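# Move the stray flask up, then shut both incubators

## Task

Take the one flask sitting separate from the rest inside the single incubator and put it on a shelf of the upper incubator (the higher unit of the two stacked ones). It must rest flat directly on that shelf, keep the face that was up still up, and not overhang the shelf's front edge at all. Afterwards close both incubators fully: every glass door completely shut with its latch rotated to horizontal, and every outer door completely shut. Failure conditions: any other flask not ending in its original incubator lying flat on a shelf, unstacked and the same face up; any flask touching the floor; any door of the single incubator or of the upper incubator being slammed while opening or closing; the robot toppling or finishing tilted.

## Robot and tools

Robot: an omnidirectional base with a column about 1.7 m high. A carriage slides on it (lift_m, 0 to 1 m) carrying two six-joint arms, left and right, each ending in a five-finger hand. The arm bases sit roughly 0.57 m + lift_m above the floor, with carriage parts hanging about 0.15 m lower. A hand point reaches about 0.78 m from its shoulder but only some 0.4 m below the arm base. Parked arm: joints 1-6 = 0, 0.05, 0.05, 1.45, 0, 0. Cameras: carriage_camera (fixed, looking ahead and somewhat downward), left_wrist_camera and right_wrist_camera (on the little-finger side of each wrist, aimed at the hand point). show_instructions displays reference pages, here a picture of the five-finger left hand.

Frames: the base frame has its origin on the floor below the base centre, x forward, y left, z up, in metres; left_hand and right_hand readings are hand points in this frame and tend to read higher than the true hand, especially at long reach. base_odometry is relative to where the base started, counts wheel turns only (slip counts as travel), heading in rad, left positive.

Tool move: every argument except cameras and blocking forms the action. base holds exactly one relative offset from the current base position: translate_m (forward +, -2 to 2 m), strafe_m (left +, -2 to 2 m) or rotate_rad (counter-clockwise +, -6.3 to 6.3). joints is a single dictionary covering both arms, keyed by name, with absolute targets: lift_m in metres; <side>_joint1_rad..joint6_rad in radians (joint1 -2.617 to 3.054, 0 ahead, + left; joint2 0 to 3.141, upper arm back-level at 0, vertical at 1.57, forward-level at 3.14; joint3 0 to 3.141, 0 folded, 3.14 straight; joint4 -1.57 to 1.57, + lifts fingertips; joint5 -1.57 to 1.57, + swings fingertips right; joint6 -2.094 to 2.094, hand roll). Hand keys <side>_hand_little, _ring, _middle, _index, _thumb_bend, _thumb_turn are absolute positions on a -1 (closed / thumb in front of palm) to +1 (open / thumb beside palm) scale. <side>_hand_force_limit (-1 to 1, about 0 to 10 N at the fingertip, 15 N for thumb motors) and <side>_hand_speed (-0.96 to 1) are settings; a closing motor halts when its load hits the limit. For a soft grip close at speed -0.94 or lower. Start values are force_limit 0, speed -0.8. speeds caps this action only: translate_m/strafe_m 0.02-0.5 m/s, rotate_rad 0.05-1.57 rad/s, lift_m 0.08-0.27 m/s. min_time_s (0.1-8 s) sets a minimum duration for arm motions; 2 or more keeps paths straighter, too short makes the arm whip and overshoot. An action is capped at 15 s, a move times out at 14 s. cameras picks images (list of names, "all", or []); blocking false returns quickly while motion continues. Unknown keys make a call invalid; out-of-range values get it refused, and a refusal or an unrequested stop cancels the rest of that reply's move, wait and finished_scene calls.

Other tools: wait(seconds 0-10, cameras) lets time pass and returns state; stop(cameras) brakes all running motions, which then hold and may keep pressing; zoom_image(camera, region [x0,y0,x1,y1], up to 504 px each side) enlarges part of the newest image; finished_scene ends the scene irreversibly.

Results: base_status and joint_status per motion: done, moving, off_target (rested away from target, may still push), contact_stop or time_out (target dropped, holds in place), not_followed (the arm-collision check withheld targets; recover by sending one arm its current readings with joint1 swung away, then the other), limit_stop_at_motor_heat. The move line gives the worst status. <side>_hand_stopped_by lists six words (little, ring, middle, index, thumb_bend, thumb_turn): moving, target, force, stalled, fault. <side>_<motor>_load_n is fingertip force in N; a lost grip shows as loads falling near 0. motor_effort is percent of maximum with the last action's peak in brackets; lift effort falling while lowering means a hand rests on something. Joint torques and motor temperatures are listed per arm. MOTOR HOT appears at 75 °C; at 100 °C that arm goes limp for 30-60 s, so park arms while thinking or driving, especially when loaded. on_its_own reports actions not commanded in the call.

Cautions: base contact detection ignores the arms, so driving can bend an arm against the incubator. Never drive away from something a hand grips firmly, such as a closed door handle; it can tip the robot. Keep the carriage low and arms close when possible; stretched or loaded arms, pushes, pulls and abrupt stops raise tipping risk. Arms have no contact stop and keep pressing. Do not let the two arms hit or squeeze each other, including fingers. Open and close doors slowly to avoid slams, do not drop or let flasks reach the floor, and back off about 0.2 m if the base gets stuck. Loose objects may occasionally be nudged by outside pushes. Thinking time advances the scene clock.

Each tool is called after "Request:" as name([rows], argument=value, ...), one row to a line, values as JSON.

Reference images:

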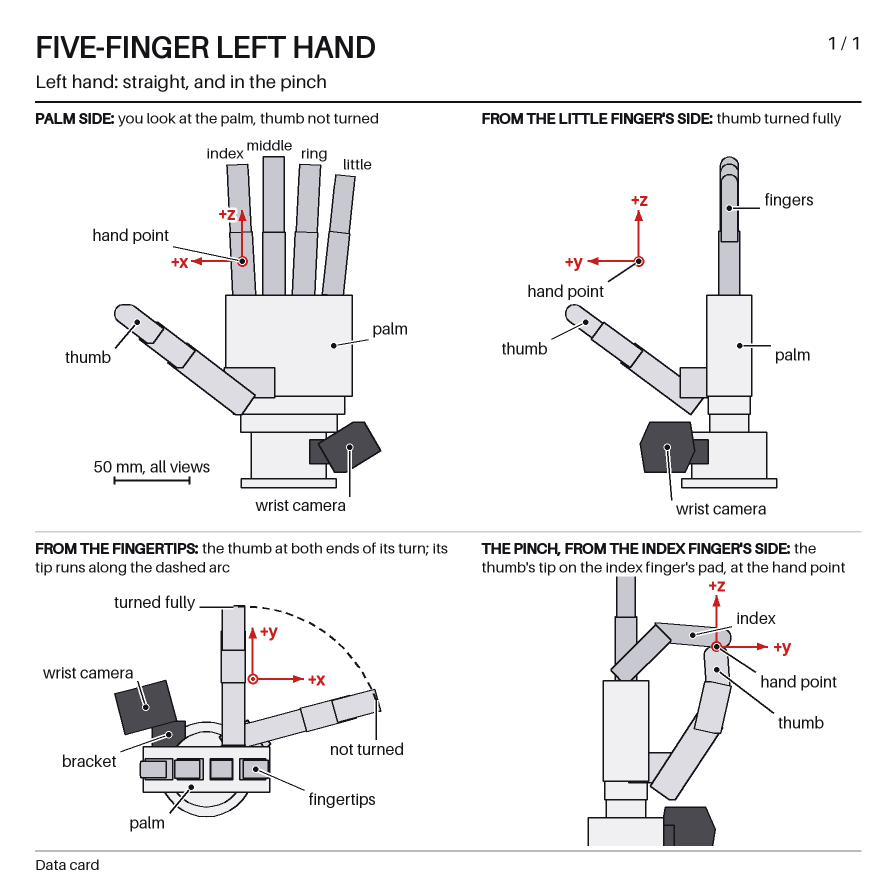

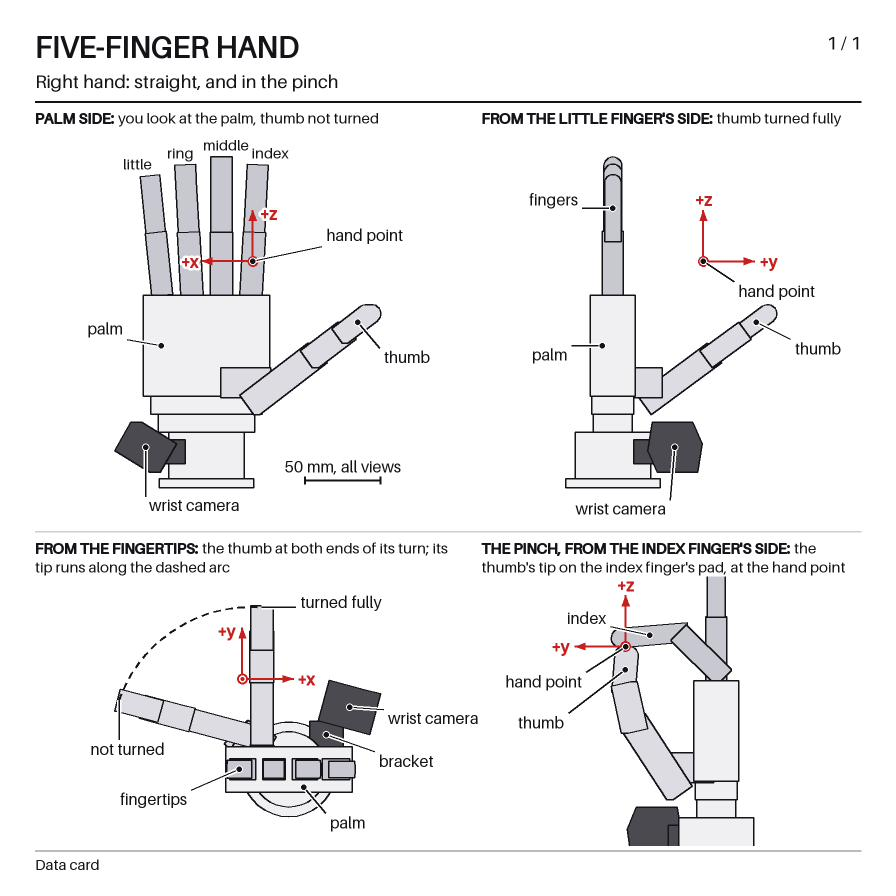

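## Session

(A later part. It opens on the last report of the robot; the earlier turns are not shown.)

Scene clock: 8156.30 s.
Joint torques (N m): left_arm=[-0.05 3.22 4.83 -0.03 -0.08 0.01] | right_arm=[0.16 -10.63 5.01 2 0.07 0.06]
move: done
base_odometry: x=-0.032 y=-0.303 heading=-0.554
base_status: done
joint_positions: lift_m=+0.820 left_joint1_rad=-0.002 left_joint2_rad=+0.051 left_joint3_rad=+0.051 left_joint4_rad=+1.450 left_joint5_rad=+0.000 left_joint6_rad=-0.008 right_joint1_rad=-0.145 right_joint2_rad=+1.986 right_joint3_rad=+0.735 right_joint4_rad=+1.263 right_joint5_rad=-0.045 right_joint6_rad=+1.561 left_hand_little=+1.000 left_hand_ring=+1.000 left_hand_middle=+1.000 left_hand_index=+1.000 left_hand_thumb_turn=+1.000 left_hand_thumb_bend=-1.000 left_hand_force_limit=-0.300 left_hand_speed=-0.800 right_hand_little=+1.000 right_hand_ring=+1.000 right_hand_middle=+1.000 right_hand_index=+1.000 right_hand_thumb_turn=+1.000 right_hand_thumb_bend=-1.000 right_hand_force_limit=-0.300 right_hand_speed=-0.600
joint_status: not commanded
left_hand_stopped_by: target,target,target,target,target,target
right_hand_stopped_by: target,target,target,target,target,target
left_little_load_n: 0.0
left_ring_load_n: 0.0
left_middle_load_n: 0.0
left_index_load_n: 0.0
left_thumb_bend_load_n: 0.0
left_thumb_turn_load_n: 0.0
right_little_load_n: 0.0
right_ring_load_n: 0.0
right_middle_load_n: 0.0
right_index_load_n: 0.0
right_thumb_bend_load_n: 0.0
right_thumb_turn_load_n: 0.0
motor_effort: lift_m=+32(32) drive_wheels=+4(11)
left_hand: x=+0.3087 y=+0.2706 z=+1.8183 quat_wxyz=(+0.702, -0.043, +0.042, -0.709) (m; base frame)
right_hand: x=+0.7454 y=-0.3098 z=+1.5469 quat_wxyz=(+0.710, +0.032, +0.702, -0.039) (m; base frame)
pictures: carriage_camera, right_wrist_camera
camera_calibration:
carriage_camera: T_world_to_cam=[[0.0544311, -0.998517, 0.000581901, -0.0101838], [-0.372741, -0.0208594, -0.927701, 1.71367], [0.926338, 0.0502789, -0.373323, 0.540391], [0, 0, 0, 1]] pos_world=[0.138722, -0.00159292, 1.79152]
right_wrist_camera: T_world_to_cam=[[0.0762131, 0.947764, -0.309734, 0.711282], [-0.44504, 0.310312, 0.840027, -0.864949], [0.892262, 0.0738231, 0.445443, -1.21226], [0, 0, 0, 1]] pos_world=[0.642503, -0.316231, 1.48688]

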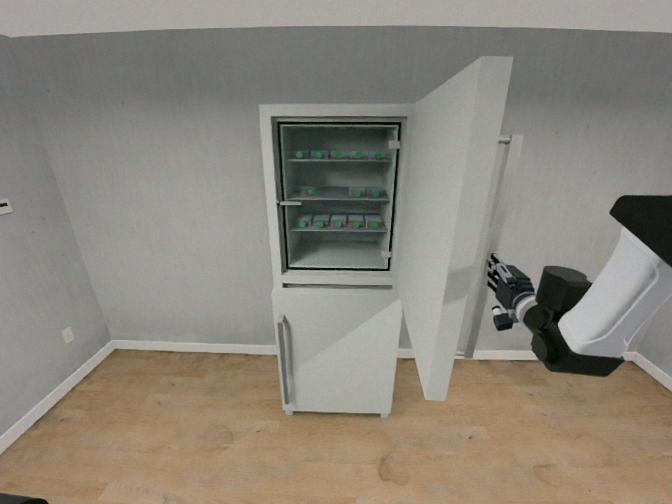

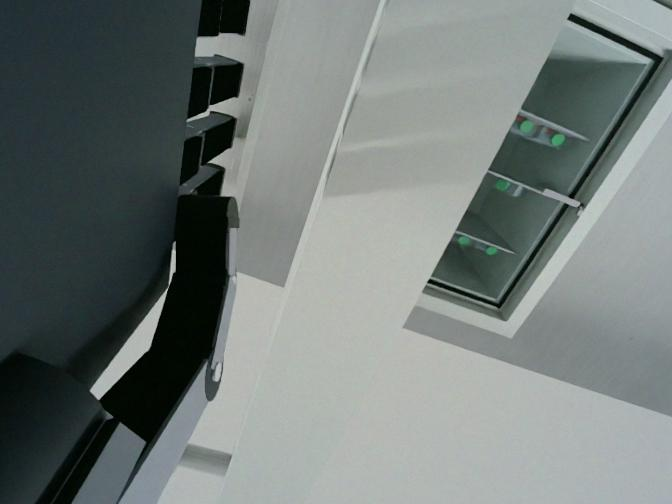

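Request:
move(base={"translate_m": 0.03}, speeds={"translate_m": 0.1})

Request:
move(base={"strafe_m": 0.15}, speeds={"strafe_m": 0.06}, cameras=["carriage_camera"])

Request:
move(base={"strafe_m": 0.1}, speeds={"strafe_m": 0.06}, cameras=["carriage_camera"])

Scene clock: 8187.30 s.
Joint torques (N m): left_arm=[-0.08 3.21 4.83 -0.04 -0.09 0.01] | right_arm=[1.25 -9.13 7.31 1.82 -0.49 0.01]
move: done
base_odometry: x=-0.006 y=-0.319 heading=-0.554
base_status: done
joint_positions: lift_m=+0.820 left_joint1_rad=-0.002 left_joint2_rad=+0.051 left_joint3_rad=+0.051 left_joint4_rad=+1.449 left_joint5_rad=+0.000 left_joint6_rad=-0.008 right_joint1_rad=-0.156 right_joint2_rad=+1.973 right_joint3_rad=+0.708 right_joint4_rad=+1.281 right_joint5_rad=+0.012 right_joint6_rad=+1.566 left_hand_little=+1.000 left_hand_ring=+1.000 left_hand_middle=+1.000 left_hand_index=+1.000 left_hand_thumb_turn=+1.000 left_hand_thumb_bend=-1.000 left_hand_force_limit=-0.300 left_hand_speed=-0.800 right_hand_little=+1.000 right_hand_ring=+1.000 right_hand_middle=+1.000 right_hand_index=+1.000 right_hand_thumb_turn=+1.000 right_hand_thumb_bend=-1.000 right_hand_force_limit=-0.300 right_hand_speed=-0.600
joint_status: not commanded
left_hand_stopped_by: target,target,target,target,target,target
right_hand_stopped_by: target,target,target,target,target,target
left_little_load_n: 0.0
left_ring_load_n: 0.0
left_middle_load_n: 0.0
left_index_load_n: 0.0
left_thumb_bend_load_n: 0.0
left_thumb_turn_load_n: 0.0
right_little_load_n: 0.0
right_ring_load_n: 0.0
right_middle_load_n: 0.0
right_index_load_n: 0.0
right_thumb_bend_load_n: 0.0
right_thumb_turn_load_n: 0.0
motor_effort: lift_m=+32(32) drive_wheels=+4(20)
left_hand: x=+0.3090 y=+0.2706 z=+1.8181 quat_wxyz=(+0.702, -0.043, +0.043, -0.709) (m; base frame)
right_hand: x=+0.7410 y=-0.3260 z=+1.5480 quat_wxyz=(+0.710, +0.057, +0.699, -0.061) (m; base frame)
pictures: none

Scene clock: 8190.40 s.
Joint torques (N m): left_arm=[-0.12 3.22 4.83 -0.02 -0.08 0.01] | right_arm=[0.35 -9.13 7.32 1.84 -0.03 -0.01]
move: done
base_odometry: x=+0.073 y=-0.192 heading=-0.554
base_status: done
joint_positions: lift_m=+0.820 left_joint1_rad=-0.002 left_joint2_rad=+0.051 left_joint3_rad=+0.051 left_joint4_rad=+1.449 left_joint5_rad=+0.000 left_joint6_rad=-0.008 right_joint1_rad=-0.147 right_joint2_rad=+1.973 right_joint3_rad=+0.708 right_joint4_rad=+1.278 right_joint5_rad=-0.035 right_joint6_rad=+1.569 left_hand_little=+1.000 left_hand_ring=+1.000 left_hand_middle=+1.000 left_hand_index=+1.000 left_hand_thumb_turn=+1.000 left_hand_thumb_bend=-1.000 left_hand_force_limit=-0.300 left_hand_speed=-0.800 right_hand_little=+1.000 right_hand_ring=+1.000 right_hand_middle=+1.000 right_hand_index=+1.000 right_hand_thumb_turn=+1.000 right_hand_thumb_bend=-1.000 right_hand_force_limit=-0.300 right_hand_speed=-0.600
joint_status: not commanded
left_hand_stopped_by: target,target,target,target,target,target
right_hand_stopped_by: target,target,target,target,target,target
left_little_load_n: 0.0
left_ring_load_n: 0.0
left_middle_load_n: 0.0
left_index_load_n: 0.0
left_thumb_bend_load_n: 0.0
left_thumb_turn_load_n: 0.0
right_little_load_n: 0.0
right_ring_load_n: 0.0
right_middle_load_n: 0.0
right_index_load_n: 0.0
right_thumb_bend_load_n: 0.0
right_thumb_turn_load_n: 0.0
motor_effort: lift_m=+32(32) drive_wheels=-3(11)
left_hand: x=+0.3090 y=+0.2706 z=+1.8181 quat_wxyz=(+0.702, -0.043, +0.043, -0.709) (m; base frame)
right_hand: x=+0.7397 y=-0.3121 z=+1.5474 quat_wxyz=(+0.711, +0.039, +0.701, -0.041) (m; base frame)
pictures: carriage_camera
camera_calibration:
carriage_camera: T_world_to_cam=[[0.0544311, -0.998517, 0.000581901, -0.0101838], [-0.372741, -0.0208594, -0.927701, 1.71367], [0.926338, 0.0502789, -0.373323, 0.540391], [0, 0, 0, 1]] pos_world=[0.138722, -0.00159292, 1.79152]

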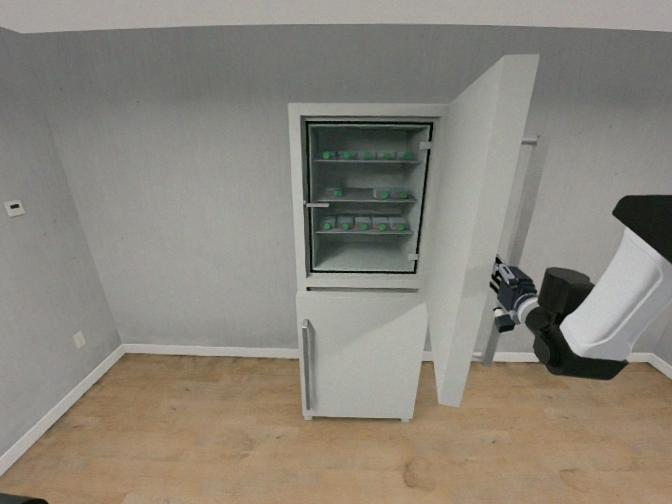

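Scene clock: 8192.60 s.
Joint torques (N m): left_arm=[-0.09 3.22 4.82 -0.02 -0.12 0.01] | right_arm=[0.5 -9.14 7.15 1.86 -0.03 -0.02]
move: done
base_odometry: x=+0.126 y=-0.107 heading=-0.554
base_status: done
joint_positions: lift_m=+0.820 left_joint1_rad=-0.002 left_joint2_rad=+0.051 left_joint3_rad=+0.051 left_joint4_rad=+1.449 left_joint5_rad=+0.000 left_joint6_rad=-0.008 right_joint1_rad=-0.149 right_joint2_rad=+1.973 right_joint3_rad=+0.710 right_joint4_rad=+1.277 right_joint5_rad=-0.034 right_joint6_rad=+1.569 left_hand_little=+1.000 left_hand_ring=+1.000 left_hand_middle=+1.000 left_hand_index=+1.000 left_hand_thumb_turn=+1.000 left_hand_thumb_bend=-1.000 left_hand_force_limit=-0.300 left_hand_speed=-0.800 right_hand_little=+1.000 right_hand_ring=+1.000 right_hand_middle=+1.000 right_hand_index=+1.000 right_hand_thumb_turn=+1.000 right_hand_thumb_bend=-1.000 right_hand_force_limit=-0.300 right_hand_speed=-0.600
joint_status: not commanded
left_hand_stopped_by: target,target,target,target,target,target
right_hand_stopped_by: target,target,target,target,target,target
left_little_load_n: 0.0
left_ring_load_n: 0.0
left_middle_load_n: 0.0
left_index_load_n: 0.0
left_thumb_bend_load_n: 0.0
left_thumb_turn_load_n: 0.0
right_little_load_n: 0.0
right_ring_load_n: 0.0
right_middle_load_n: 0.0
right_index_load_n: 0.0
right_thumb_bend_load_n: 0.0
right_thumb_turn_load_n: 0.0
motor_effort: lift_m=+32(32) drive_wheels=-3(13)
left_hand: x=+0.3090 y=+0.2706 z=+1.8181 quat_wxyz=(+0.702, -0.043, +0.043, -0.709) (m; base frame)
right_hand: x=+0.7402 y=-0.3130 z=+1.5479 quat_wxyz=(+0.711, +0.039, +0.701, -0.042) (m; base frame)
pictures: carriage_camera
camera_calibration:
carriage_camera: T_world_to_cam=[[0.0544311, -0.998517, 0.000581901, -0.0101838], [-0.372741, -0.0208594, -0.927701, 1.71367], [0.926338, 0.0502789, -0.373323, 0.540391], [0, 0, 0, 1]] pos_world=[0.138722, -0.00159292, 1.79152]

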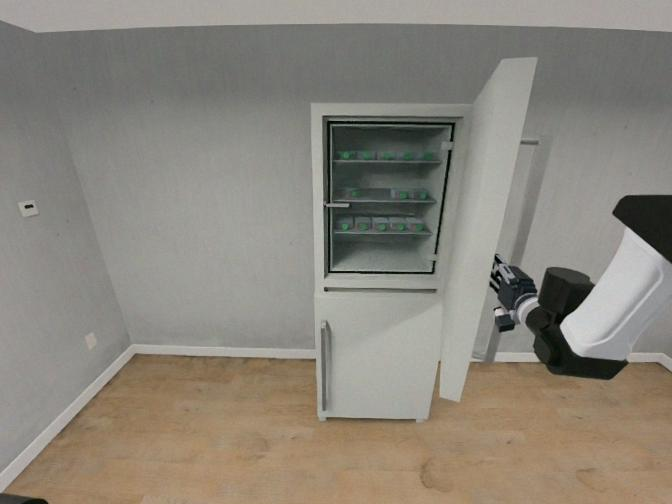

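Request:
move(base={"strafe_m": 0.1}, speeds={"strafe_m": 0.06}, cameras=["carriage_camera"])

Request:
move(base={"translate_m": 0.03}, speeds={"translate_m": 0.06})

Request:
move(base={"strafe_m": 0.1}, speeds={"strafe_m": 0.06}, cameras=["carriage_camera"])

Scene clock: 8216.93 s.
Joint torques (N m): left_arm=[-0.09 3.21 4.83 -0.02 -0.05 0.01] | right_arm=[0.34 -9.14 7.12 1.87 0 -0.01]
move: done
base_odometry: x=+0.178 y=-0.022 heading=-0.555
base_status: done
joint_positions: lift_m=+0.820 left_joint1_rad=-0.002 left_joint2_rad=+0.051 left_joint3_rad=+0.051 left_joint4_rad=+1.449 left_joint5_rad=+0.000 left_joint6_rad=-0.008 right_joint1_rad=-0.147 right_joint2_rad=+1.973 right_joint3_rad=+0.711 right_joint4_rad=+1.276 right_joint5_rad=-0.035 right_joint6_rad=+1.569 left_hand_little=+1.000 left_hand_ring=+1.000 left_hand_middle=+1.000 left_hand_index=+1.000 left_hand_thumb_turn=+1.000 left_hand_thumb_bend=-1.000 left_hand_force_limit=-0.300 left_hand_speed=-0.800 right_hand_little=+1.000 right_hand_ring=+1.000 right_hand_middle=+1.000 right_hand_index=+1.000 right_hand_thumb_turn=+1.000 right_hand_thumb_bend=-1.000 right_hand_force_limit=-0.300 right_hand_speed=-0.600
joint_status: not commanded
left_hand_stopped_by: target,target,target,target,target,target
right_hand_stopped_by: target,target,target,target,target,target
left_little_load_n: 0.0
left_ring_load_n: 0.0
left_middle_load_n: 0.0
left_index_load_n: 0.0
left_thumb_bend_load_n: 0.0
left_thumb_turn_load_n: 0.0
right_little_load_n: 0.0
right_ring_load_n: 0.0
right_middle_load_n: 0.0
right_index_load_n: 0.0
right_thumb_bend_load_n: 0.0
right_thumb_turn_load_n: -0.5
motor_effort: lift_m=+32(32) drive_wheels=-3(13)
left_hand: x=+0.3090 y=+0.2706 z=+1.8181 quat_wxyz=(+0.702, -0.043, +0.043, -0.709) (m; base frame)
right_hand: x=+0.7402 y=-0.3121 z=+1.5478 quat_wxyz=(+0.711, +0.038, +0.701, -0.041) (m; base frame)
pictures: carriage_camera
camera_calibration:
carriage_camera: T_world_to_cam=[[0.0544311, -0.998517, 0.000581901, -0.0101838], [-0.372741, -0.0208594, -0.927701, 1.71367], [0.926338, 0.0502789, -0.373323, 0.540391], [0, 0, 0, 1]] pos_world=[0.138722, -0.00159292, 1.79152]

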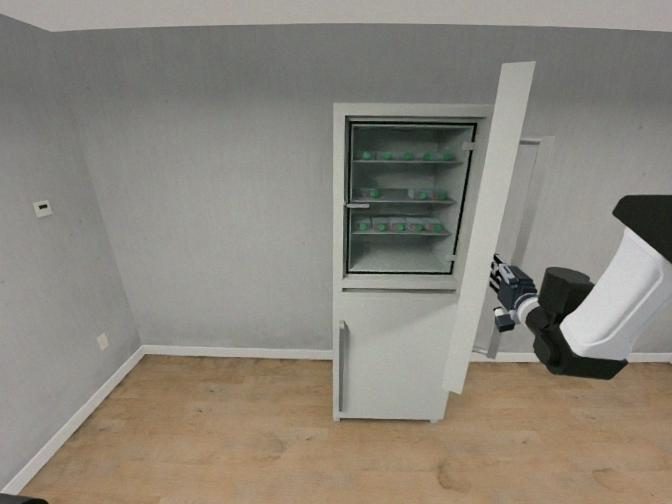

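Scene clock: 8218.00 s.
Joint torques (N m): left_arm=[-0.09 3.22 4.85 0.04 -0.08 0.01] | right_arm=[0.13 -9.14 6.98 1.89 0.11 -0.02]
move: done
base_odometry: x=+0.204 y=-0.038 heading=-0.554
base_status: done
joint_positions: lift_m=+0.820 left_joint1_rad=-0.002 left_joint2_rad=+0.051 left_joint3_rad=+0.051 left_joint4_rad=+1.447 left_joint5_rad=+0.000 left_joint6_rad=-0.008 right_joint1_rad=-0.145 right_joint2_rad=+1.973 right_joint3_rad=+0.712 right_joint4_rad=+1.274 right_joint5_rad=-0.051 right_joint6_rad=+1.569 left_hand_little=+1.000 left_hand_ring=+1.000 left_hand_middle=+1.000 left_hand_index=+1.000 left_hand_thumb_turn=+1.000 left_hand_thumb_bend=-1.000 left_hand_force_limit=-0.300 left_hand_speed=-0.800 right_hand_little=+1.000 right_hand_ring=+1.000 right_hand_middle=+1.000 right_hand_index=+1.000 right_hand_thumb_turn=+1.000 right_hand_thumb_bend=-1.000 right_hand_force_limit=-0.300 right_hand_speed=-0.600
joint_status: not commanded
left_hand_stopped_by: target,target,target,target,target,target
right_hand_stopped_by: target,target,target,target,target,target
left_little_load_n: 0.0
left_ring_load_n: 0.0
left_middle_load_n: 0.0
left_index_load_n: 0.0
left_thumb_bend_load_n: 0.0
left_thumb_turn_load_n: 0.0
right_little_load_n: 0.0
right_ring_load_n: 0.0
right_middle_load_n: 0.0
right_index_load_n: 0.0
right_thumb_bend_load_n: 0.0
right_thumb_turn_load_n: 0.0
motor_effort: lift_m=+32(32) drive_wheels=+3(14)
left_hand: x=+0.3094 y=+0.2706 z=+1.8180 quat_wxyz=(+0.702, -0.044, +0.043, -0.709) (m; base frame)
right_hand: x=+0.7399 y=-0.3077 z=+1.5479 quat_wxyz=(+0.711, +0.032, +0.702, -0.034) (m; base frame)
pictures: none

Scene clock: 8220.20 s.
Joint torques (N m): left_arm=[-0.09 3.23 4.83 0 -0.06 0] | right_arm=[0.05 -9.13 6.97 1.89 0.11 -0.02]
move: done
base_odometry: x=+0.257 y=+0.047 heading=-0.555
base_status: done
joint_positions: lift_m=+0.820 left_joint1_rad=-0.002 left_joint2_rad=+0.051 left_joint3_rad=+0.051 left_joint4_rad=+1.448 left_joint5_rad=-0.001 left_joint6_rad=-0.008 right_joint1_rad=-0.144 right_joint2_rad=+1.973 right_joint3_rad=+0.712 right_joint4_rad=+1.274 right_joint5_rad=-0.050 right_joint6_rad=+1.569 left_hand_little=+1.000 left_hand_ring=+1.000 left_hand_middle=+1.000 left_hand_index=+1.000 left_hand_thumb_turn=+1.000 left_hand_thumb_bend=-1.000 left_hand_force_limit=-0.300 left_hand_speed=-0.800 right_hand_little=+1.000 right_hand_ring=+1.000 right_hand_middle=+1.000 right_hand_index=+1.000 right_hand_thumb_turn=+1.000 right_hand_thumb_bend=-1.000 right_hand_force_limit=-0.300 right_hand_speed=-0.600
joint_status: not commanded
left_hand_stopped_by: target,target,target,target,target,target
right_hand_stopped_by: target,target,target,target,target,target
left_little_load_n: 0.0
left_ring_load_n: 0.0
left_middle_load_n: 0.0
left_index_load_n: 0.0
left_thumb_bend_load_n: 0.0
left_thumb_turn_load_n: 0.0
right_little_load_n: 0.0
right_ring_load_n: 0.0
right_middle_load_n: 0.0
right_index_load_n: 0.0
right_thumb_bend_load_n: 0.0
right_thumb_turn_load_n: 0.0
motor_effort: lift_m=+32(32) drive_wheels=-4(11)
left_hand: x=+0.3093 y=+0.2707 z=+1.8181 quat_wxyz=(+0.702, -0.044, +0.043, -0.709) (m; base frame)
right_hand: x=+0.7400 y=-0.3074 z=+1.5478 quat_wxyz=(+0.711, +0.032, +0.702, -0.034) (m; base frame)
pictures: carriage_camera
camera_calibration:
carriage_camera: T_world_to_cam=[[0.0544311, -0.998517, 0.000581901, -0.0101838], [-0.372741, -0.0208594, -0.927701, 1.71367], [0.926338, 0.0502789, -0.373323, 0.540391], [0, 0, 0, 1]] pos_world=[0.138722, -0.00159292, 1.79152]

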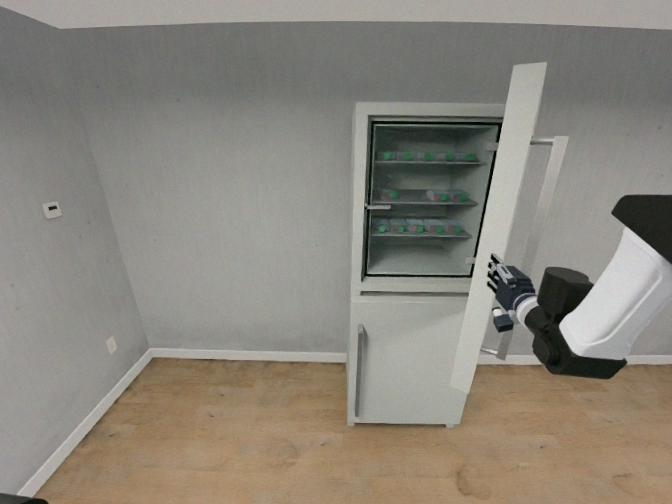

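Request:
move(base={"strafe_m": -0.08}, speeds={"strafe_m": 0.08})

Request:
move(base={"translate_m": 0.09}, speeds={"translate_m": 0.06}, cameras=["carriage_camera", "right_wrist_camera"])

Scene clock: 8243.53 s.
Joint torques (N m): left_arm=[-0.09 3.33 4.82 0 -0.1 0.01] | right_arm=[0.14 -9.14 6.97 1.89 0.09 -0.02]
move: done
base_odometry: x=+0.215 y=-0.021 heading=-0.554
base_status: done
joint_positions: lift_m=+0.820 left_joint1_rad=-0.002 left_joint2_rad=+0.051 left_joint3_rad=+0.051 left_joint4_rad=+1.448 left_joint5_rad=+0.000 left_joint6_rad=-0.008 right_joint1_rad=-0.146 right_joint2_rad=+1.973 right_joint3_rad=+0.712 right_joint4_rad=+1.273 right_joint5_rad=-0.047 right_joint6_rad=+1.569 left_hand_little=+1.000 left_hand_ring=+1.000 left_hand_middle=+1.000 left_hand_index=+1.000 left_hand_thumb_turn=+1.000 left_hand_thumb_bend=-1.000 left_hand_force_limit=-0.300 left_hand_speed=-0.800 right_hand_little=+1.000 right_hand_ring=+1.000 right_hand_middle=+1.000 right_hand_index=+1.000 right_hand_thumb_turn=+1.000 right_hand_thumb_bend=-1.000 right_hand_force_limit=-0.300 right_hand_speed=-0.600
joint_status: not commanded
left_hand_stopped_by: target,target,target,target,target,target
right_hand_stopped_by: target,target,target,target,target,target
left_little_load_n: -0.5
left_ring_load_n: 0.0
left_middle_load_n: 0.0
left_index_load_n: 0.0
left_thumb_bend_load_n: 0.0
left_thumb_turn_load_n: 0.0
right_little_load_n: 0.0
right_ring_load_n: 0.0
right_middle_load_n: 0.0
right_index_load_n: 0.0
right_thumb_bend_load_n: 0.0
right_thumb_turn_load_n: 0.0
motor_effort: lift_m=+32(32) drive_wheels=+3(12)
left_hand: x=+0.3093 y=+0.2706 z=+1.8180 quat_wxyz=(+0.702, -0.044, +0.043, -0.709) (m; base frame)
right_hand: x=+0.7402 y=-0.3091 z=+1.5477 quat_wxyz=(+0.711, +0.034, +0.702, -0.036) (m; base frame)
pictures: none

Scene clock: 8245.57 s.
Joint torques (N m): left_arm=[-0.09 3.23 4.82 0.01 -0.08 0.01] | right_arm=[0.21 -9.14 6.95 1.9 -0.04 -0.01]
move: done
base_odometry: x=+0.291 y=-0.068 heading=-0.554
base_status: done
joint_positions: lift_m=+0.820 left_joint1_rad=-0.002 left_joint2_rad=+0.051 left_joint3_rad=+0.051 left_joint4_rad=+1.447 left_joint5_rad=+0.000 left_joint6_rad=-0.008 right_joint1_rad=-0.146 right_joint2_rad=+1.973 right_joint3_rad=+0.712 right_joint4_rad=+1.273 right_joint5_rad=-0.035 right_joint6_rad=+1.569 left_hand_little=+1.000 left_hand_ring=+1.000 left_hand_middle=+1.000 left_hand_index=+1.000 left_hand_thumb_turn=+1.000 left_hand_thumb_bend=-1.000 left_hand_force_limit=-0.300 left_hand_speed=-0.800 right_hand_little=+1.000 right_hand_ring=+1.000 right_hand_middle=+1.000 right_hand_index=+1.000 right_hand_thumb_turn=+1.000 right_hand_thumb_bend=-1.000 right_hand_force_limit=-0.300 right_hand_speed=-0.600
joint_status: not commanded
left_hand_stopped_by: target,target,target,target,target,target
right_hand_stopped_by: target,target,target,target,target,target
left_little_load_n: 0.0
left_ring_load_n: 0.0
left_middle_load_n: 0.0
left_index_load_n: 0.0
left_thumb_bend_load_n: 0.0
left_thumb_turn_load_n: 0.0
right_little_load_n: 0.0
right_ring_load_n: 0.0
right_middle_load_n: 0.0
right_index_load_n: 0.0
right_thumb_bend_load_n: 0.0
right_thumb_turn_load_n: 0.0
motor_effort: lift_m=+32(32) drive_wheels=-6(11)
left_hand: x=+0.3094 y=+0.2706 z=+1.8180 quat_wxyz=(+0.702, -0.044, +0.043, -0.709) (m; base frame)
right_hand: x=+0.7406 y=-0.3114 z=+1.5476 quat_wxyz=(+0.710, +0.038, +0.702, -0.040) (m; base frame)
pictures: carriage_camera, right_wrist_camera
camera_calibration:
carriage_camera: T_world_to_cam=[[0.0544311, -0.998517, 0.000581901, -0.0101838], [-0.372741, -0.0208594, -0.927701, 1.71367], [0.926338, 0.0502789, -0.373323, 0.540391], [0, 0, 0, 1]] pos_world=[0.138722, -0.00159292, 1.79152]
right_wrist_camera: T_world_to_cam=[[0.0862423, 0.949248, -0.302474, 0.695147], [-0.442861, 0.308488, 0.841849, -0.872157], [0.892433, 0.0613513, 0.44699, -1.21455], [0, 0, 0, 1]] pos_world=[0.637712, -0.316303, 1.48738]

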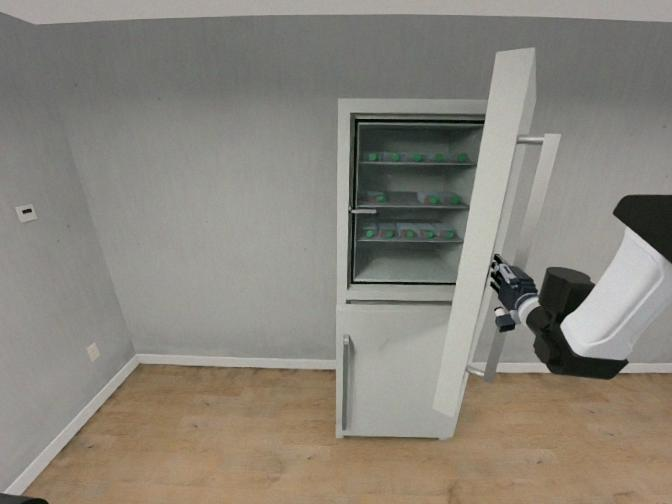

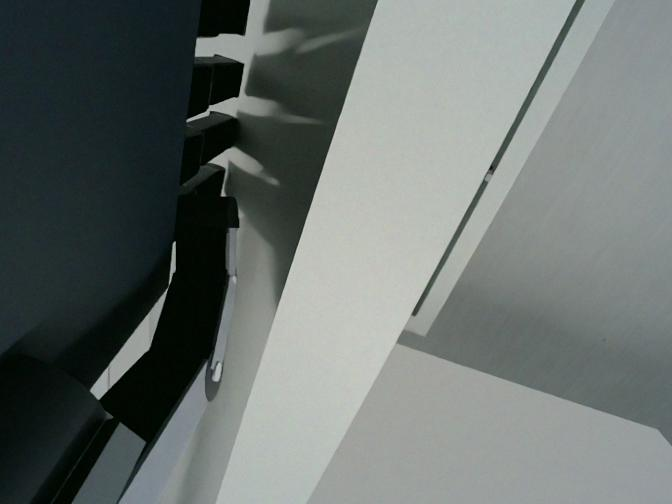

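Request:
move(base={"strafe_m": 0.12}, speeds={"strafe_m": 0.06})

Request:
move(base={"translate_m": 0.05}, speeds={"translate_m": 0.06})

Request:
move(base={"strafe_m": 0.06}, speeds={"strafe_m": 0.06}, cameras=["carriage_camera", "right_wrist_camera"])

Scene clock: 8258.90 s.
Joint torques (N m): left_arm=[-0.09 3.22 4.83 0.01 -0.03 0.01] | right_arm=[0.51 -9.14 6.97 1.9 -0.03 -0.02]
move: done
base_odometry: x=+0.355 y=+0.034 heading=-0.554
base_status: done
joint_positions: lift_m=+0.820 left_joint1_rad=-0.002 left_joint2_rad=+0.051 left_joint3_rad=+0.051 left_joint4_rad=+1.447 left_joint5_rad=+0.000 left_joint6_rad=-0.008 right_joint1_rad=-0.149 right_joint2_rad=+1.973 right_joint3_rad=+0.712 right_joint4_rad=+1.273 right_joint5_rad=-0.032 right_joint6_rad=+1.569 left_hand_little=+1.000 left_hand_ring=+1.000 left_hand_middle=+1.000 left_hand_index=+1.000 left_hand_thumb_turn=+1.000 left_hand_thumb_bend=-1.000 left_hand_force_limit=-0.300 left_hand_speed=-0.800 right_hand_little=+1.000 right_hand_ring=+1.000 right_hand_middle=+1.000 right_hand_index=+1.000 right_hand_thumb_turn=+1.000 right_hand_thumb_bend=-1.000 right_hand_force_limit=-0.300 right_hand_speed=-0.600
joint_status: not commanded
left_hand_stopped_by: target,target,target,target,target,target
right_hand_stopped_by: target,target,target,target,target,target
left_little_load_n: 0.0
left_ring_load_n: 0.0
left_middle_load_n: 0.0
left_index_load_n: 0.0
left_thumb_bend_load_n: 0.0
left_thumb_turn_load_n: 0.0
right_little_load_n: 0.0
right_ring_load_n: 0.0
right_middle_load_n: 0.0
right_index_load_n: 0.0
right_thumb_bend_load_n: 0.0
right_thumb_turn_load_n: 0.0
motor_effort: lift_m=+32(32) drive_wheels=-3(10)
left_hand: x=+0.3094 y=+0.2706 z=+1.8180 quat_wxyz=(+0.702, -0.044, +0.043, -0.709) (m; base frame)
right_hand: x=+0.7407 y=-0.3138 z=+1.5476 quat_wxyz=(+0.710, +0.040, +0.702, -0.043) (m; base frame)
pictures: none

Scene clock: 8260.27 s.
Joint torques (N m): left_arm=[-0.09 3.23 4.85 -0.02 -0.07 0.01] | right_arm=[0.5 -9.14 6.95 1.9 -0.03 -0.02]
move: done
base_odometry: x=+0.397 y=+0.008 heading=-0.554
base_status: done
joint_positions: lift_m=+0.820 left_joint1_rad=-0.002 left_joint2_rad=+0.051 left_joint3_rad=+0.051 left_joint4_rad=+1.447 left_joint5_rad=+0.000 left_joint6_rad=-0.008 right_joint1_rad=-0.149 right_joint2_rad=+1.973 right_joint3_rad=+0.712 right_joint4_rad=+1.272 right_joint5_rad=-0.035 right_joint6_rad=+1.569 left_hand_little=+1.000 left_hand_ring=+1.000 left_hand_middle=+1.000 left_hand_index=+1.000 left_hand_thumb_turn=+1.000 left_hand_thumb_bend=-1.000 left_hand_force_limit=-0.300 left_hand_speed=-0.800 right_hand_little=+1.000 right_hand_ring=+1.000 right_hand_middle=+1.000 right_hand_index=+1.000 right_hand_thumb_turn=+1.000 right_hand_thumb_bend=-1.000 right_hand_force_limit=-0.300 right_hand_speed=-0.600
joint_status: not commanded
left_hand_stopped_by: target,target,target,target,target,target
right_hand_stopped_by: target,target,target,target,target,target
left_little_load_n: 0.0
left_ring_load_n: 0.0
left_middle_load_n: 0.0
left_index_load_n: 0.0
left_thumb_bend_load_n: 0.0
left_thumb_turn_load_n: 0.0
right_little_load_n: 0.0
right_ring_load_n: 0.0
right_middle_load_n: 0.0
right_index_load_n: 0.0
right_thumb_bend_load_n: -0.5
right_thumb_turn_load_n: 0.0
motor_effort: lift_m=+32(32) drive_wheels=-6(11)
left_hand: x=+0.3094 y=+0.2706 z=+1.8180 quat_wxyz=(+0.702, -0.044, +0.043, -0.709) (m; base frame)
right_hand: x=+0.7406 y=-0.3131 z=+1.5475 quat_wxyz=(+0.710, +0.039, +0.702, -0.041) (m; base frame)
pictures: none

Scene clock: 8261.80 s.
Joint torques (N m): left_arm=[-0.09 3.22 4.83 0 -0.09 0.01] | right_arm=[0.65 -9.16 6.97 1.91 -0.03 -0.01]
move: done
base_odometry: x=+0.429 y=+0.059 heading=-0.554
base_status: done
joint_positions: lift_m=+0.820 left_joint1_rad=-0.002 left_joint2_rad=+0.051 left_joint3_rad=+0.051 left_joint4_rad=+1.447 left_joint5_rad=+0.000 left_joint6_rad=-0.008 right_joint1_rad=-0.150 right_joint2_rad=+1.973 right_joint3_rad=+0.712 right_joint4_rad=+1.272 right_joint5_rad=-0.032 right_joint6_rad=+1.569 left_hand_little=+1.000 left_hand_ring=+1.000 left_hand_middle=+1.000 left_hand_index=+1.000 left_hand_thumb_turn=+1.000 left_hand_thumb_bend=-1.000 left_hand_force_limit=-0.300 left_hand_speed=-0.800 right_hand_little=+1.000 right_hand_ring=+1.000 right_hand_middle=+1.000 right_hand_index=+1.000 right_hand_thumb_turn=+1.000 right_hand_thumb_bend=-1.000 right_hand_force_limit=-0.300 right_hand_speed=-0.600
joint_status: not commanded
left_hand_stopped_by: target,target,target,target,target,target
right_hand_stopped_by: target,target,target,target,target,target
left_little_load_n: 0.0
left_ring_load_n: 0.0
left_middle_load_n: 0.0
left_index_load_n: 0.0
left_thumb_bend_load_n: 0.0
left_thumb_turn_load_n: 0.0
right_little_load_n: 0.0
right_ring_load_n: 0.0
right_middle_load_n: 0.0
right_index_load_n: 0.0
right_thumb_bend_load_n: 0.0
right_thumb_turn_load_n: 0.0
motor_effort: lift_m=+32(32) drive_wheels=-3(11)
left_hand: x=+0.3094 y=+0.2706 z=+1.8180 quat_wxyz=(+0.702, -0.044, +0.043, -0.709) (m; base frame)
right_hand: x=+0.7407 y=-0.3142 z=+1.5474 quat_wxyz=(+0.710, +0.041, +0.702, -0.043) (m; base frame)
pictures: carriage_camera, right_wrist_camera
camera_calibration:
carriage_camera: T_world_to_cam=[[0.0544311, -0.998517, 0.000581901, -0.0101838], [-0.372741, -0.0208594, -0.927701, 1.71367], [0.926338, 0.0502789, -0.373323, 0.540391], [0, 0, 0, 1]] pos_world=[0.138722, -0.00159292, 1.79152]
right_wrist_camera: T_world_to_cam=[[0.0925554, 0.948698, -0.302335, 0.692688], [-0.440144, 0.311343, 0.842222, -0.872808], [0.893144, 0.0551187, 0.446381, -1.21592], [0, 0, 0, 1]] pos_world=[0.637716, -0.318389, 1.48728]

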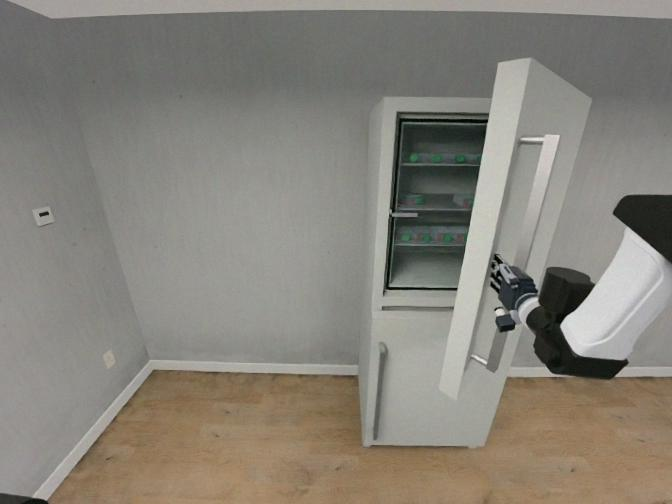

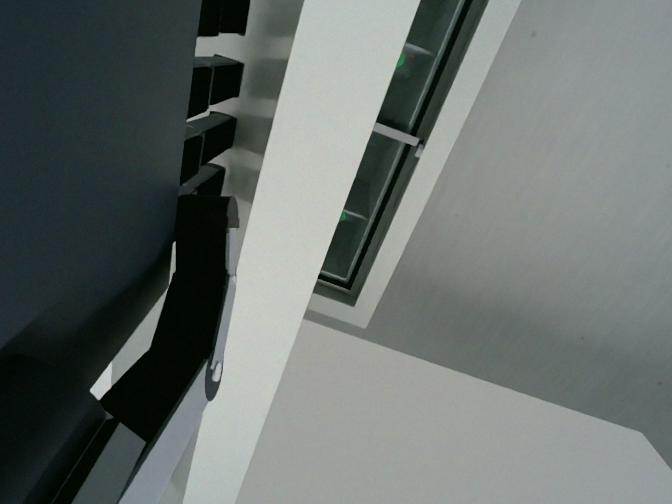

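Request:
move(base={"translate_m": 0.05}, speeds={"translate_m": 0.06})

Request:
move(base={"strafe_m": 0.08}, speeds={"strafe_m": 0.06})

Request:
move(base={"translate_m": 0.05}, speeds={"translate_m": 0.06})

Request:
move(base={"strafe_m": 0.06}, speeds={"strafe_m": 0.06}, cameras=["carriage_camera", "right_wrist_camera"])

Scene clock: 8274.77 s.
Joint torques (N m): left_arm=[-0.09 3.23 4.82 0.04 -0.07 0.01] | right_arm=[0.5 -9.14 6.95 1.9 -0.02 -0.01]
move: done
base_odometry: x=+0.472 y=+0.033 heading=-0.554
base_status: done
joint_positions: lift_m=+0.820 left_joint1_rad=-0.002 left_joint2_rad=+0.051 left_joint3_rad=+0.051 left_joint4_rad=+1.448 left_joint5_rad=+0.000 left_joint6_rad=-0.008 right_joint1_rad=-0.149 right_joint2_rad=+1.973 right_joint3_rad=+0.712 right_joint4_rad=+1.272 right_joint5_rad=-0.036 right_joint6_rad=+1.569 left_hand_little=+1.000 left_hand_ring=+1.000 left_hand_middle=+1.000 left_hand_index=+1.000 left_hand_thumb_turn=+1.000 left_hand_thumb_bend=-1.000 left_hand_force_limit=-0.300 left_hand_speed=-0.800 right_hand_little=+1.000 right_hand_ring=+1.000 right_hand_middle=+1.000 right_hand_index=+1.000 right_hand_thumb_turn=+1.000 right_hand_thumb_bend=-1.000 right_hand_force_limit=-0.300 right_hand_speed=-0.600
joint_status: not commanded
left_hand_stopped_by: target,target,target,target,target,target
right_hand_stopped_by: target,target,target,target,target,target
left_little_load_n: 0.0
left_ring_load_n: 0.0
left_middle_load_n: 0.0
left_index_load_n: 0.0
left_thumb_bend_load_n: 0.0
left_thumb_turn_load_n: 0.0
right_little_load_n: 0.0
right_ring_load_n: 0.0
right_middle_load_n: 0.0
right_index_load_n: 0.0
right_thumb_bend_load_n: 0.0
right_thumb_turn_load_n: 0.0
motor_effort: lift_m=+32(32) drive_wheels=-6(10)
left_hand: x=+0.3093 y=+0.2706 z=+1.8180 quat_wxyz=(+0.702, -0.044, +0.043, -0.709) (m; base frame)
right_hand: x=+0.7406 y=-0.3127 z=+1.5474 quat_wxyz=(+0.710, +0.039, +0.702, -0.041) (m; base frame)
pictures: none

Scene clock: 8276.63 s.
Joint torques (N m): left_arm=[-0.09 3.23 4.83 -0.01 -0.08 0.01] | right_arm=[0.55 -9.16 6.97 1.91 -0.05 -0.02]
move: done
base_odometry: x=+0.514 y=+0.101 heading=-0.554
base_status: done
joint_positions: lift_m=+0.820 left_joint1_rad=-0.002 left_joint2_rad=+0.051 left_joint3_rad=+0.051 left_joint4_rad=+1.448 left_joint5_rad=+0.000 left_joint6_rad=-0.008 right_joint1_rad=-0.150 right_joint2_rad=+1.973 right_joint3_rad=+0.712 right_joint4_rad=+1.272 right_joint5_rad=-0.032 right_joint6_rad=+1.569 left_hand_little=+1.000 left_hand_ring=+1.000 left_hand_middle=+1.000 left_hand_index=+1.000 left_hand_thumb_turn=+1.000 left_hand_thumb_bend=-1.000 left_hand_force_limit=-0.300 left_hand_speed=-0.800 right_hand_little=+1.000 right_hand_ring=+1.000 right_hand_middle=+1.000 right_hand_index=+1.000 right_hand_thumb_turn=+1.000 right_hand_thumb_bend=-1.000 right_hand_force_limit=-0.300 right_hand_speed=-0.600
joint_status: not commanded
left_hand_stopped_by: target,target,target,target,target,target
right_hand_stopped_by: target,target,target,target,target,target
left_little_load_n: 0.0
left_ring_load_n: 0.0
left_middle_load_n: 0.0
left_index_load_n: 0.0
left_thumb_bend_load_n: 0.0
left_thumb_turn_load_n: 0.0
right_little_load_n: 0.0
right_ring_load_n: 0.0
right_middle_load_n: -0.5
right_index_load_n: 0.0
right_thumb_bend_load_n: 0.0
right_thumb_turn_load_n: 0.0
motor_effort: lift_m=+32(32) drive_wheels=-3(13)
left_hand: x=+0.3093 y=+0.2706 z=+1.8180 quat_wxyz=(+0.702, -0.044, +0.043, -0.709) (m; base frame)
right_hand: x=+0.7407 y=-0.3140 z=+1.5473 quat_wxyz=(+0.710, +0.040, +0.702, -0.043) (m; base frame)
pictures: none

Scene clock: 8278.00 s.
Joint torques (N m): left_arm=[-0.08 3.23 4.85 0 -0.08 0.01] | right_arm=[0.57 -9.14 6.97 1.91 -0.02 -0.02]
move: done
base_odometry: x=+0.556 y=+0.075 heading=-0.553
base_status: done
joint_positions: lift_m=+0.820 left_joint1_rad=-0.002 left_joint2_rad=+0.051 left_joint3_rad=+0.051 left_joint4_rad=+1.448 left_joint5_rad=+0.000 left_joint6_rad=-0.008 right_joint1_rad=-0.150 right_joint2_rad=+1.973 right_joint3_rad=+0.712 right_joint4_rad=+1.272 right_joint5_rad=-0.036 right_joint6_rad=+1.569 left_hand_little=+1.000 left_hand_ring=+1.000 left_hand_middle=+1.000 left_hand_index=+1.000 left_hand_thumb_turn=+1.000 left_hand_thumb_bend=-1.000 left_hand_force_limit=-0.300 left_hand_speed=-0.800 right_hand_little=+1.000 right_hand_ring=+1.000 right_hand_middle=+1.000 right_hand_index=+1.000 right_hand_thumb_turn=+1.000 right_hand_thumb_bend=-1.000 right_hand_force_limit=-0.300 right_hand_speed=-0.600
joint_status: not commanded
left_hand_stopped_by: target,target,target,target,target,target
right_hand_stopped_by: target,target,target,target,target,target
left_little_load_n: 0.0
left_ring_load_n: 0.0
left_middle_load_n: 0.0
left_index_load_n: 0.0
left_thumb_bend_load_n: 0.0
left_thumb_turn_load_n: 0.0
right_little_load_n: 0.0
right_ring_load_n: 0.0
right_middle_load_n: 0.0
right_index_load_n: 0.0
right_thumb_bend_load_n: -0.5
right_thumb_turn_load_n: 0.0
motor_effort: lift_m=+32(32) drive_wheels=-6(12)
left_hand: x=+0.3092 y=+0.2706 z=+1.8181 quat_wxyz=(+0.702, -0.044, +0.043, -0.709) (m; base frame)
right_hand: x=+0.7406 y=-0.3133 z=+1.5473 quat_wxyz=(+0.710, +0.039, +0.702, -0.041) (m; base frame)
pictures: none

Scene clock: 8279.53 s.
Joint torques (N m): left_arm=[-0.08 3.23 4.82 -0.01 -0.05 0.01] | right_arm=[0.14 -9.14 6.97 1.92 -0.02 -0.02]
move: done
base_odometry: x=+0.588 y=+0.126 heading=-0.554
base_status: done
joint_positions: lift_m=+0.820 left_joint1_rad=-0.002 left_joint2_rad=+0.051 left_joint3_rad=+0.051 left_joint4_rad=+1.448 left_joint5_rad=+0.000 left_joint6_rad=-0.008 right_joint1_rad=-0.145 right_joint2_rad=+1.973 right_joint3_rad=+0.712 right_joint4_rad=+1.272 right_joint5_rad=-0.036 right_joint6_rad=+1.569 left_hand_little=+1.000 left_hand_ring=+1.000 left_hand_middle=+1.000 left_hand_index=+1.000 left_hand_thumb_turn=+1.000 left_hand_thumb_bend=-1.000 left_hand_force_limit=-0.300 left_hand_speed=-0.800 right_hand_little=+1.000 right_hand_ring=+1.000 right_hand_middle=+1.000 right_hand_index=+1.000 right_hand_thumb_turn=+1.000 right_hand_thumb_bend=-1.000 right_hand_force_limit=-0.300 right_hand_speed=-0.600
joint_status: not commanded
left_hand_stopped_by: target,target,target,target,target,target
right_hand_stopped_by: target,target,target,target,target,target
left_little_load_n: 0.0
left_ring_load_n: 0.0
left_middle_load_n: 0.0
left_index_load_n: 0.0
left_thumb_bend_load_n: 0.0
left_thumb_turn_load_n: 0.0
right_little_load_n: 0.0
right_ring_load_n: 0.0
right_middle_load_n: 0.0
right_index_load_n: 0.0
right_thumb_bend_load_n: -0.5
right_thumb_turn_load_n: 0.0
motor_effort: lift_m=+32(32) drive_wheels=-3(12)
left_hand: x=+0.3092 y=+0.2706 z=+1.8181 quat_wxyz=(+0.702, -0.044, +0.043, -0.709) (m; base frame)
right_hand: x=+0.7406 y=-0.3107 z=+1.5473 quat_wxyz=(+0.710, +0.037, +0.702, -0.040) (m; base frame)
pictures: carriage_camera, right_wrist_camera
camera_calibration:
carriage_camera: T_world_to_cam=[[0.0544311, -0.998517, 0.000581901, -0.0101838], [-0.372741, -0.0208594, -0.927701, 1.71367], [0.926338, 0.0502789, -0.373323, 0.540391], [0, 0, 0, 1]] pos_world=[0.138722, -0.00159292, 1.79152]
right_wrist_camera: T_world_to_cam=[[0.0837521, 0.949509, -0.302354, 0.696203], [-0.442592, 0.307294, 0.842427, -0.873523], [0.892803, 0.0632643, 0.445982, -1.21262], [0, 0, 0, 1]] pos_world=[0.637709, -0.315907, 1.48718]

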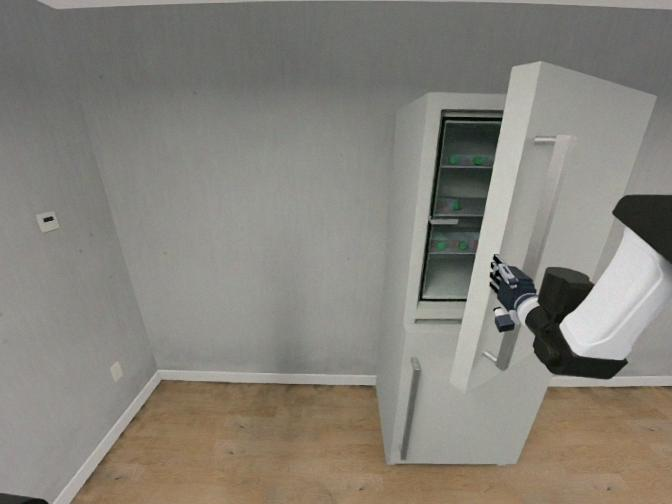

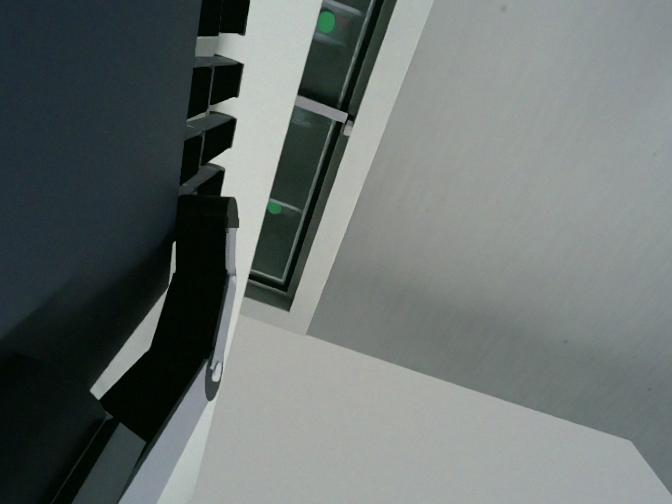

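Request:
move(base={"strafe_m": -0.06}, speeds={"strafe_m": 0.06})

Request:
move(base={"translate_m": 0.05}, speeds={"translate_m": 0.04})

Request:
move(base={"strafe_m": 0.045}, speeds={"strafe_m": 0.04}, cameras=["carriage_camera", "right_wrist_camera"])

Scene clock: 8336.20 s.
Joint torques (N m): left_arm=[-0.09 3.23 4.82 -0.02 -0.05 0.01] | right_arm=[0.09 -9.16 6.95 1.91 0.01 -0.01]
Motor temperatures (°C): left_arm=[23 28 32 24 26 23] | right_arm=[25 45 37 40 24 23]
move: done
base_odometry: x=+0.557 y=+0.075 heading=-0.553
base_status: done
joint_positions: lift_m=+0.820 left_joint1_rad=-0.002 left_joint2_rad=+0.051 left_joint3_rad=+0.051 left_joint4_rad=+1.448 left_joint5_rad=+0.000 left_joint6_rad=-0.008 right_joint1_rad=-0.145 right_joint2_rad=+1.973 right_joint3_rad=+0.712 right_joint4_rad=+1.271 right_joint5_rad=-0.039 right_joint6_rad=+1.569 left_hand_little=+1.000 left_hand_ring=+1.000 left_hand_middle=+1.000 left_hand_index=+1.000 left_hand_thumb_turn=+1.000 left_hand_thumb_bend=-1.000 left_hand_force_limit=-0.300 left_hand_speed=-0.800 right_hand_little=+1.000 right_hand_ring=+1.000 right_hand_middle=+1.000 right_hand_index=+1.000 right_hand_thumb_turn=+1.000 right_hand_thumb_bend=-1.000 right_hand_force_limit=-0.300 right_hand_speed=-0.600
joint_status: not commanded
left_hand_stopped_by: target,target,target,target,target,target
right_hand_stopped_by: target,target,target,target,target,target
left_little_load_n: 0.0
left_ring_load_n: 0.0
left_middle_load_n: 0.0
left_index_load_n: 0.0
left_thumb_bend_load_n: 0.0
left_thumb_turn_load_n: 0.0
right_little_load_n: 0.0
right_ring_load_n: 0.0
right_middle_load_n: 0.0
right_index_load_n: 0.0
right_thumb_bend_load_n: 0.0
right_thumb_turn_load_n: 0.0
motor_effort: lift_m=+32(32) drive_wheels=-5(13)
left_hand: x=+0.3092 y=+0.2706 z=+1.8181 quat_wxyz=(+0.702, -0.044, +0.043, -0.709) (m; base frame)
right_hand: x=+0.7405 y=-0.3100 z=+1.5472 quat_wxyz=(+0.710, +0.036, +0.702, -0.038) (m; base frame)
pictures: none

Scene clock: 8338.00 s.
Joint torques (N m): left_arm=[-0.1 3.19 4.85 -0.02 -0.08 0.01] | right_arm=[-0.28 -9.09 6.99 1.91 0.24 -0.02]
move: done
base_odometry: x=+0.599 y=+0.049 heading=-0.553
base_status: done
joint_positions: lift_m=+0.820 left_joint1_rad=-0.002 left_joint2_rad=+0.051 left_joint3_rad=+0.051 left_joint4_rad=+1.449 left_joint5_rad=+0.000 left_joint6_rad=-0.008 right_joint1_rad=-0.141 right_joint2_rad=+1.973 right_joint3_rad=+0.712 right_joint4_rad=+1.271 right_joint5_rad=-0.062 right_joint6_rad=+1.569 left_hand_little=+1.000 left_hand_ring=+1.000 left_hand_middle=+1.000 left_hand_index=+1.000 left_hand_thumb_turn=+1.000 left_hand_thumb_bend=-1.000 left_hand_force_limit=-0.300 left_hand_speed=-0.800 right_hand_little=+1.000 right_hand_ring=+1.000 right_hand_middle=+1.000 right_hand_index=+1.000 right_hand_thumb_turn=+1.000 right_hand_thumb_bend=-1.000 right_hand_force_limit=-0.300 right_hand_speed=-0.600
joint_status: not commanded
left_hand_stopped_by: target,target,target,target,target,target
right_hand_stopped_by: target,target,target,target,target,target
left_little_load_n: 0.0
left_ring_load_n: 0.0
left_middle_load_n: 0.0
left_index_load_n: 0.0
left_thumb_bend_load_n: 0.0
left_thumb_turn_load_n: 0.0
right_little_load_n: 0.0
right_ring_load_n: -0.5
right_middle_load_n: 0.0
right_index_load_n: 0.0
right_thumb_bend_load_n: -0.5
right_thumb_turn_load_n: 0.0
motor_effort: lift_m=+32(32) drive_wheels=+4(13)
left_hand: x=+0.3089 y=+0.2706 z=+1.8182 quat_wxyz=(+0.702, -0.043, +0.043, -0.709) (m; base frame)
right_hand: x=+0.7396 y=-0.3034 z=+1.5472 quat_wxyz=(+0.710, +0.027, +0.703, -0.029) (m; base frame)
pictures: none

Scene clock: 8339.67 s.
Joint torques (N m): left_arm=[-0.09 3.23 4.82 -0.04 -0.07 0.01] | right_arm=[0.23 -9.13 6.97 1.91 -0.05 -0.01]
move: done
base_odometry: x=+0.623 y=+0.087 heading=-0.553
base_status: done
joint_positions: lift_m=+0.820 left_joint1_rad=-0.002 left_joint2_rad=+0.051 left_joint3_rad=+0.051 left_joint4_rad=+1.449 left_joint5_rad=+0.000 left_joint6_rad=-0.008 right_joint1_rad=-0.146 right_joint2_rad=+1.973 right_joint3_rad=+0.712 right_joint4_rad=+1.271 right_joint5_rad=-0.033 right_joint6_rad=+1.569 left_hand_little=+1.000 left_hand_ring=+1.000 left_hand_middle=+1.000 left_hand_index=+1.000 left_hand_thumb_turn=+1.000 left_hand_thumb_bend=-1.000 left_hand_force_limit=-0.300 left_hand_speed=-0.800 right_hand_little=+1.000 right_hand_ring=+1.000 right_hand_middle=+1.000 right_hand_index=+1.000 right_hand_thumb_turn=+1.000 right_hand_thumb_bend=-1.000 right_hand_force_limit=-0.300 right_hand_speed=-0.600
joint_status: not commanded
left_hand_stopped_by: target,target,target,target,target,target
right_hand_stopped_by: target,target,target,target,target,target
left_little_load_n: 0.0
left_ring_load_n: 0.0
left_middle_load_n: 0.0
left_index_load_n: 0.0
left_thumb_bend_load_n: 0.0
left_thumb_turn_load_n: 0.0
right_little_load_n: 0.0
right_ring_load_n: 0.0
right_middle_load_n: 0.0
right_index_load_n: 0.0
right_thumb_bend_load_n: 0.0
right_thumb_turn_load_n: 0.0
motor_effort: lift_m=+32(32) drive_wheels=+2(10)
left_hand: x=+0.3089 y=+0.2706 z=+1.8182 quat_wxyz=(+0.702, -0.043, +0.043, -0.709) (m; base frame)
right_hand: x=+0.7408 y=-0.3120 z=+1.5472 quat_wxyz=(+0.710, +0.039, +0.702, -0.041) (m; base frame)
pictures: carriage_camera, right_wrist_camera
camera_calibration:
carriage_camera: T_world_to_cam=[[0.0544311, -0.998517, 0.000581901, -0.0101838], [-0.372741, -0.0208594, -0.927701, 1.71367], [0.926338, 0.0502789, -0.373323, 0.540391], [0, 0, 0, 1]] pos_world=[0.138722, -0.00159292, 1.79152]
right_wrist_camera: T_world_to_cam=[[0.0879897, 0.949137, -0.30232, 0.694074], [-0.440857, 0.309261, 0.842617, -0.874001], [0.893254, 0.0591384, 0.445646, -1.21376], [0, 0, 0, 1]] pos_world=[0.637812, -0.316698, 1.48719]

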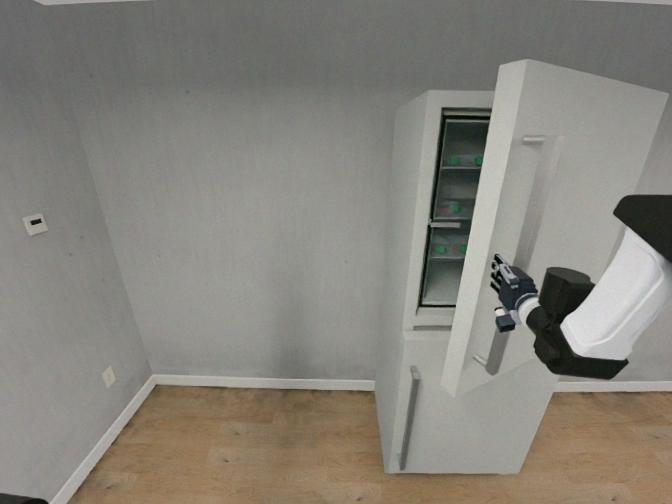

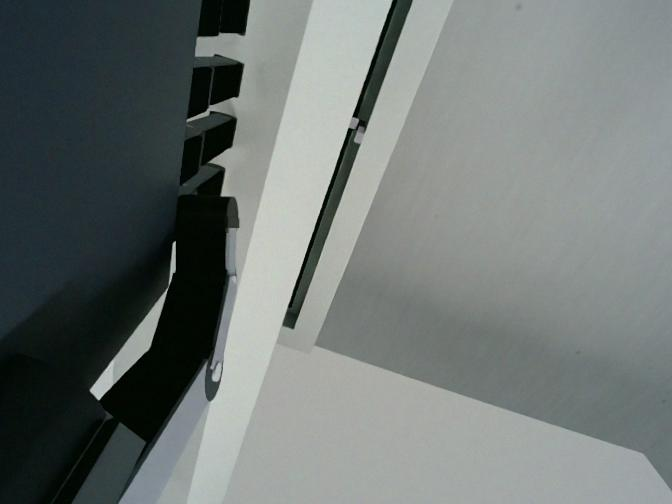

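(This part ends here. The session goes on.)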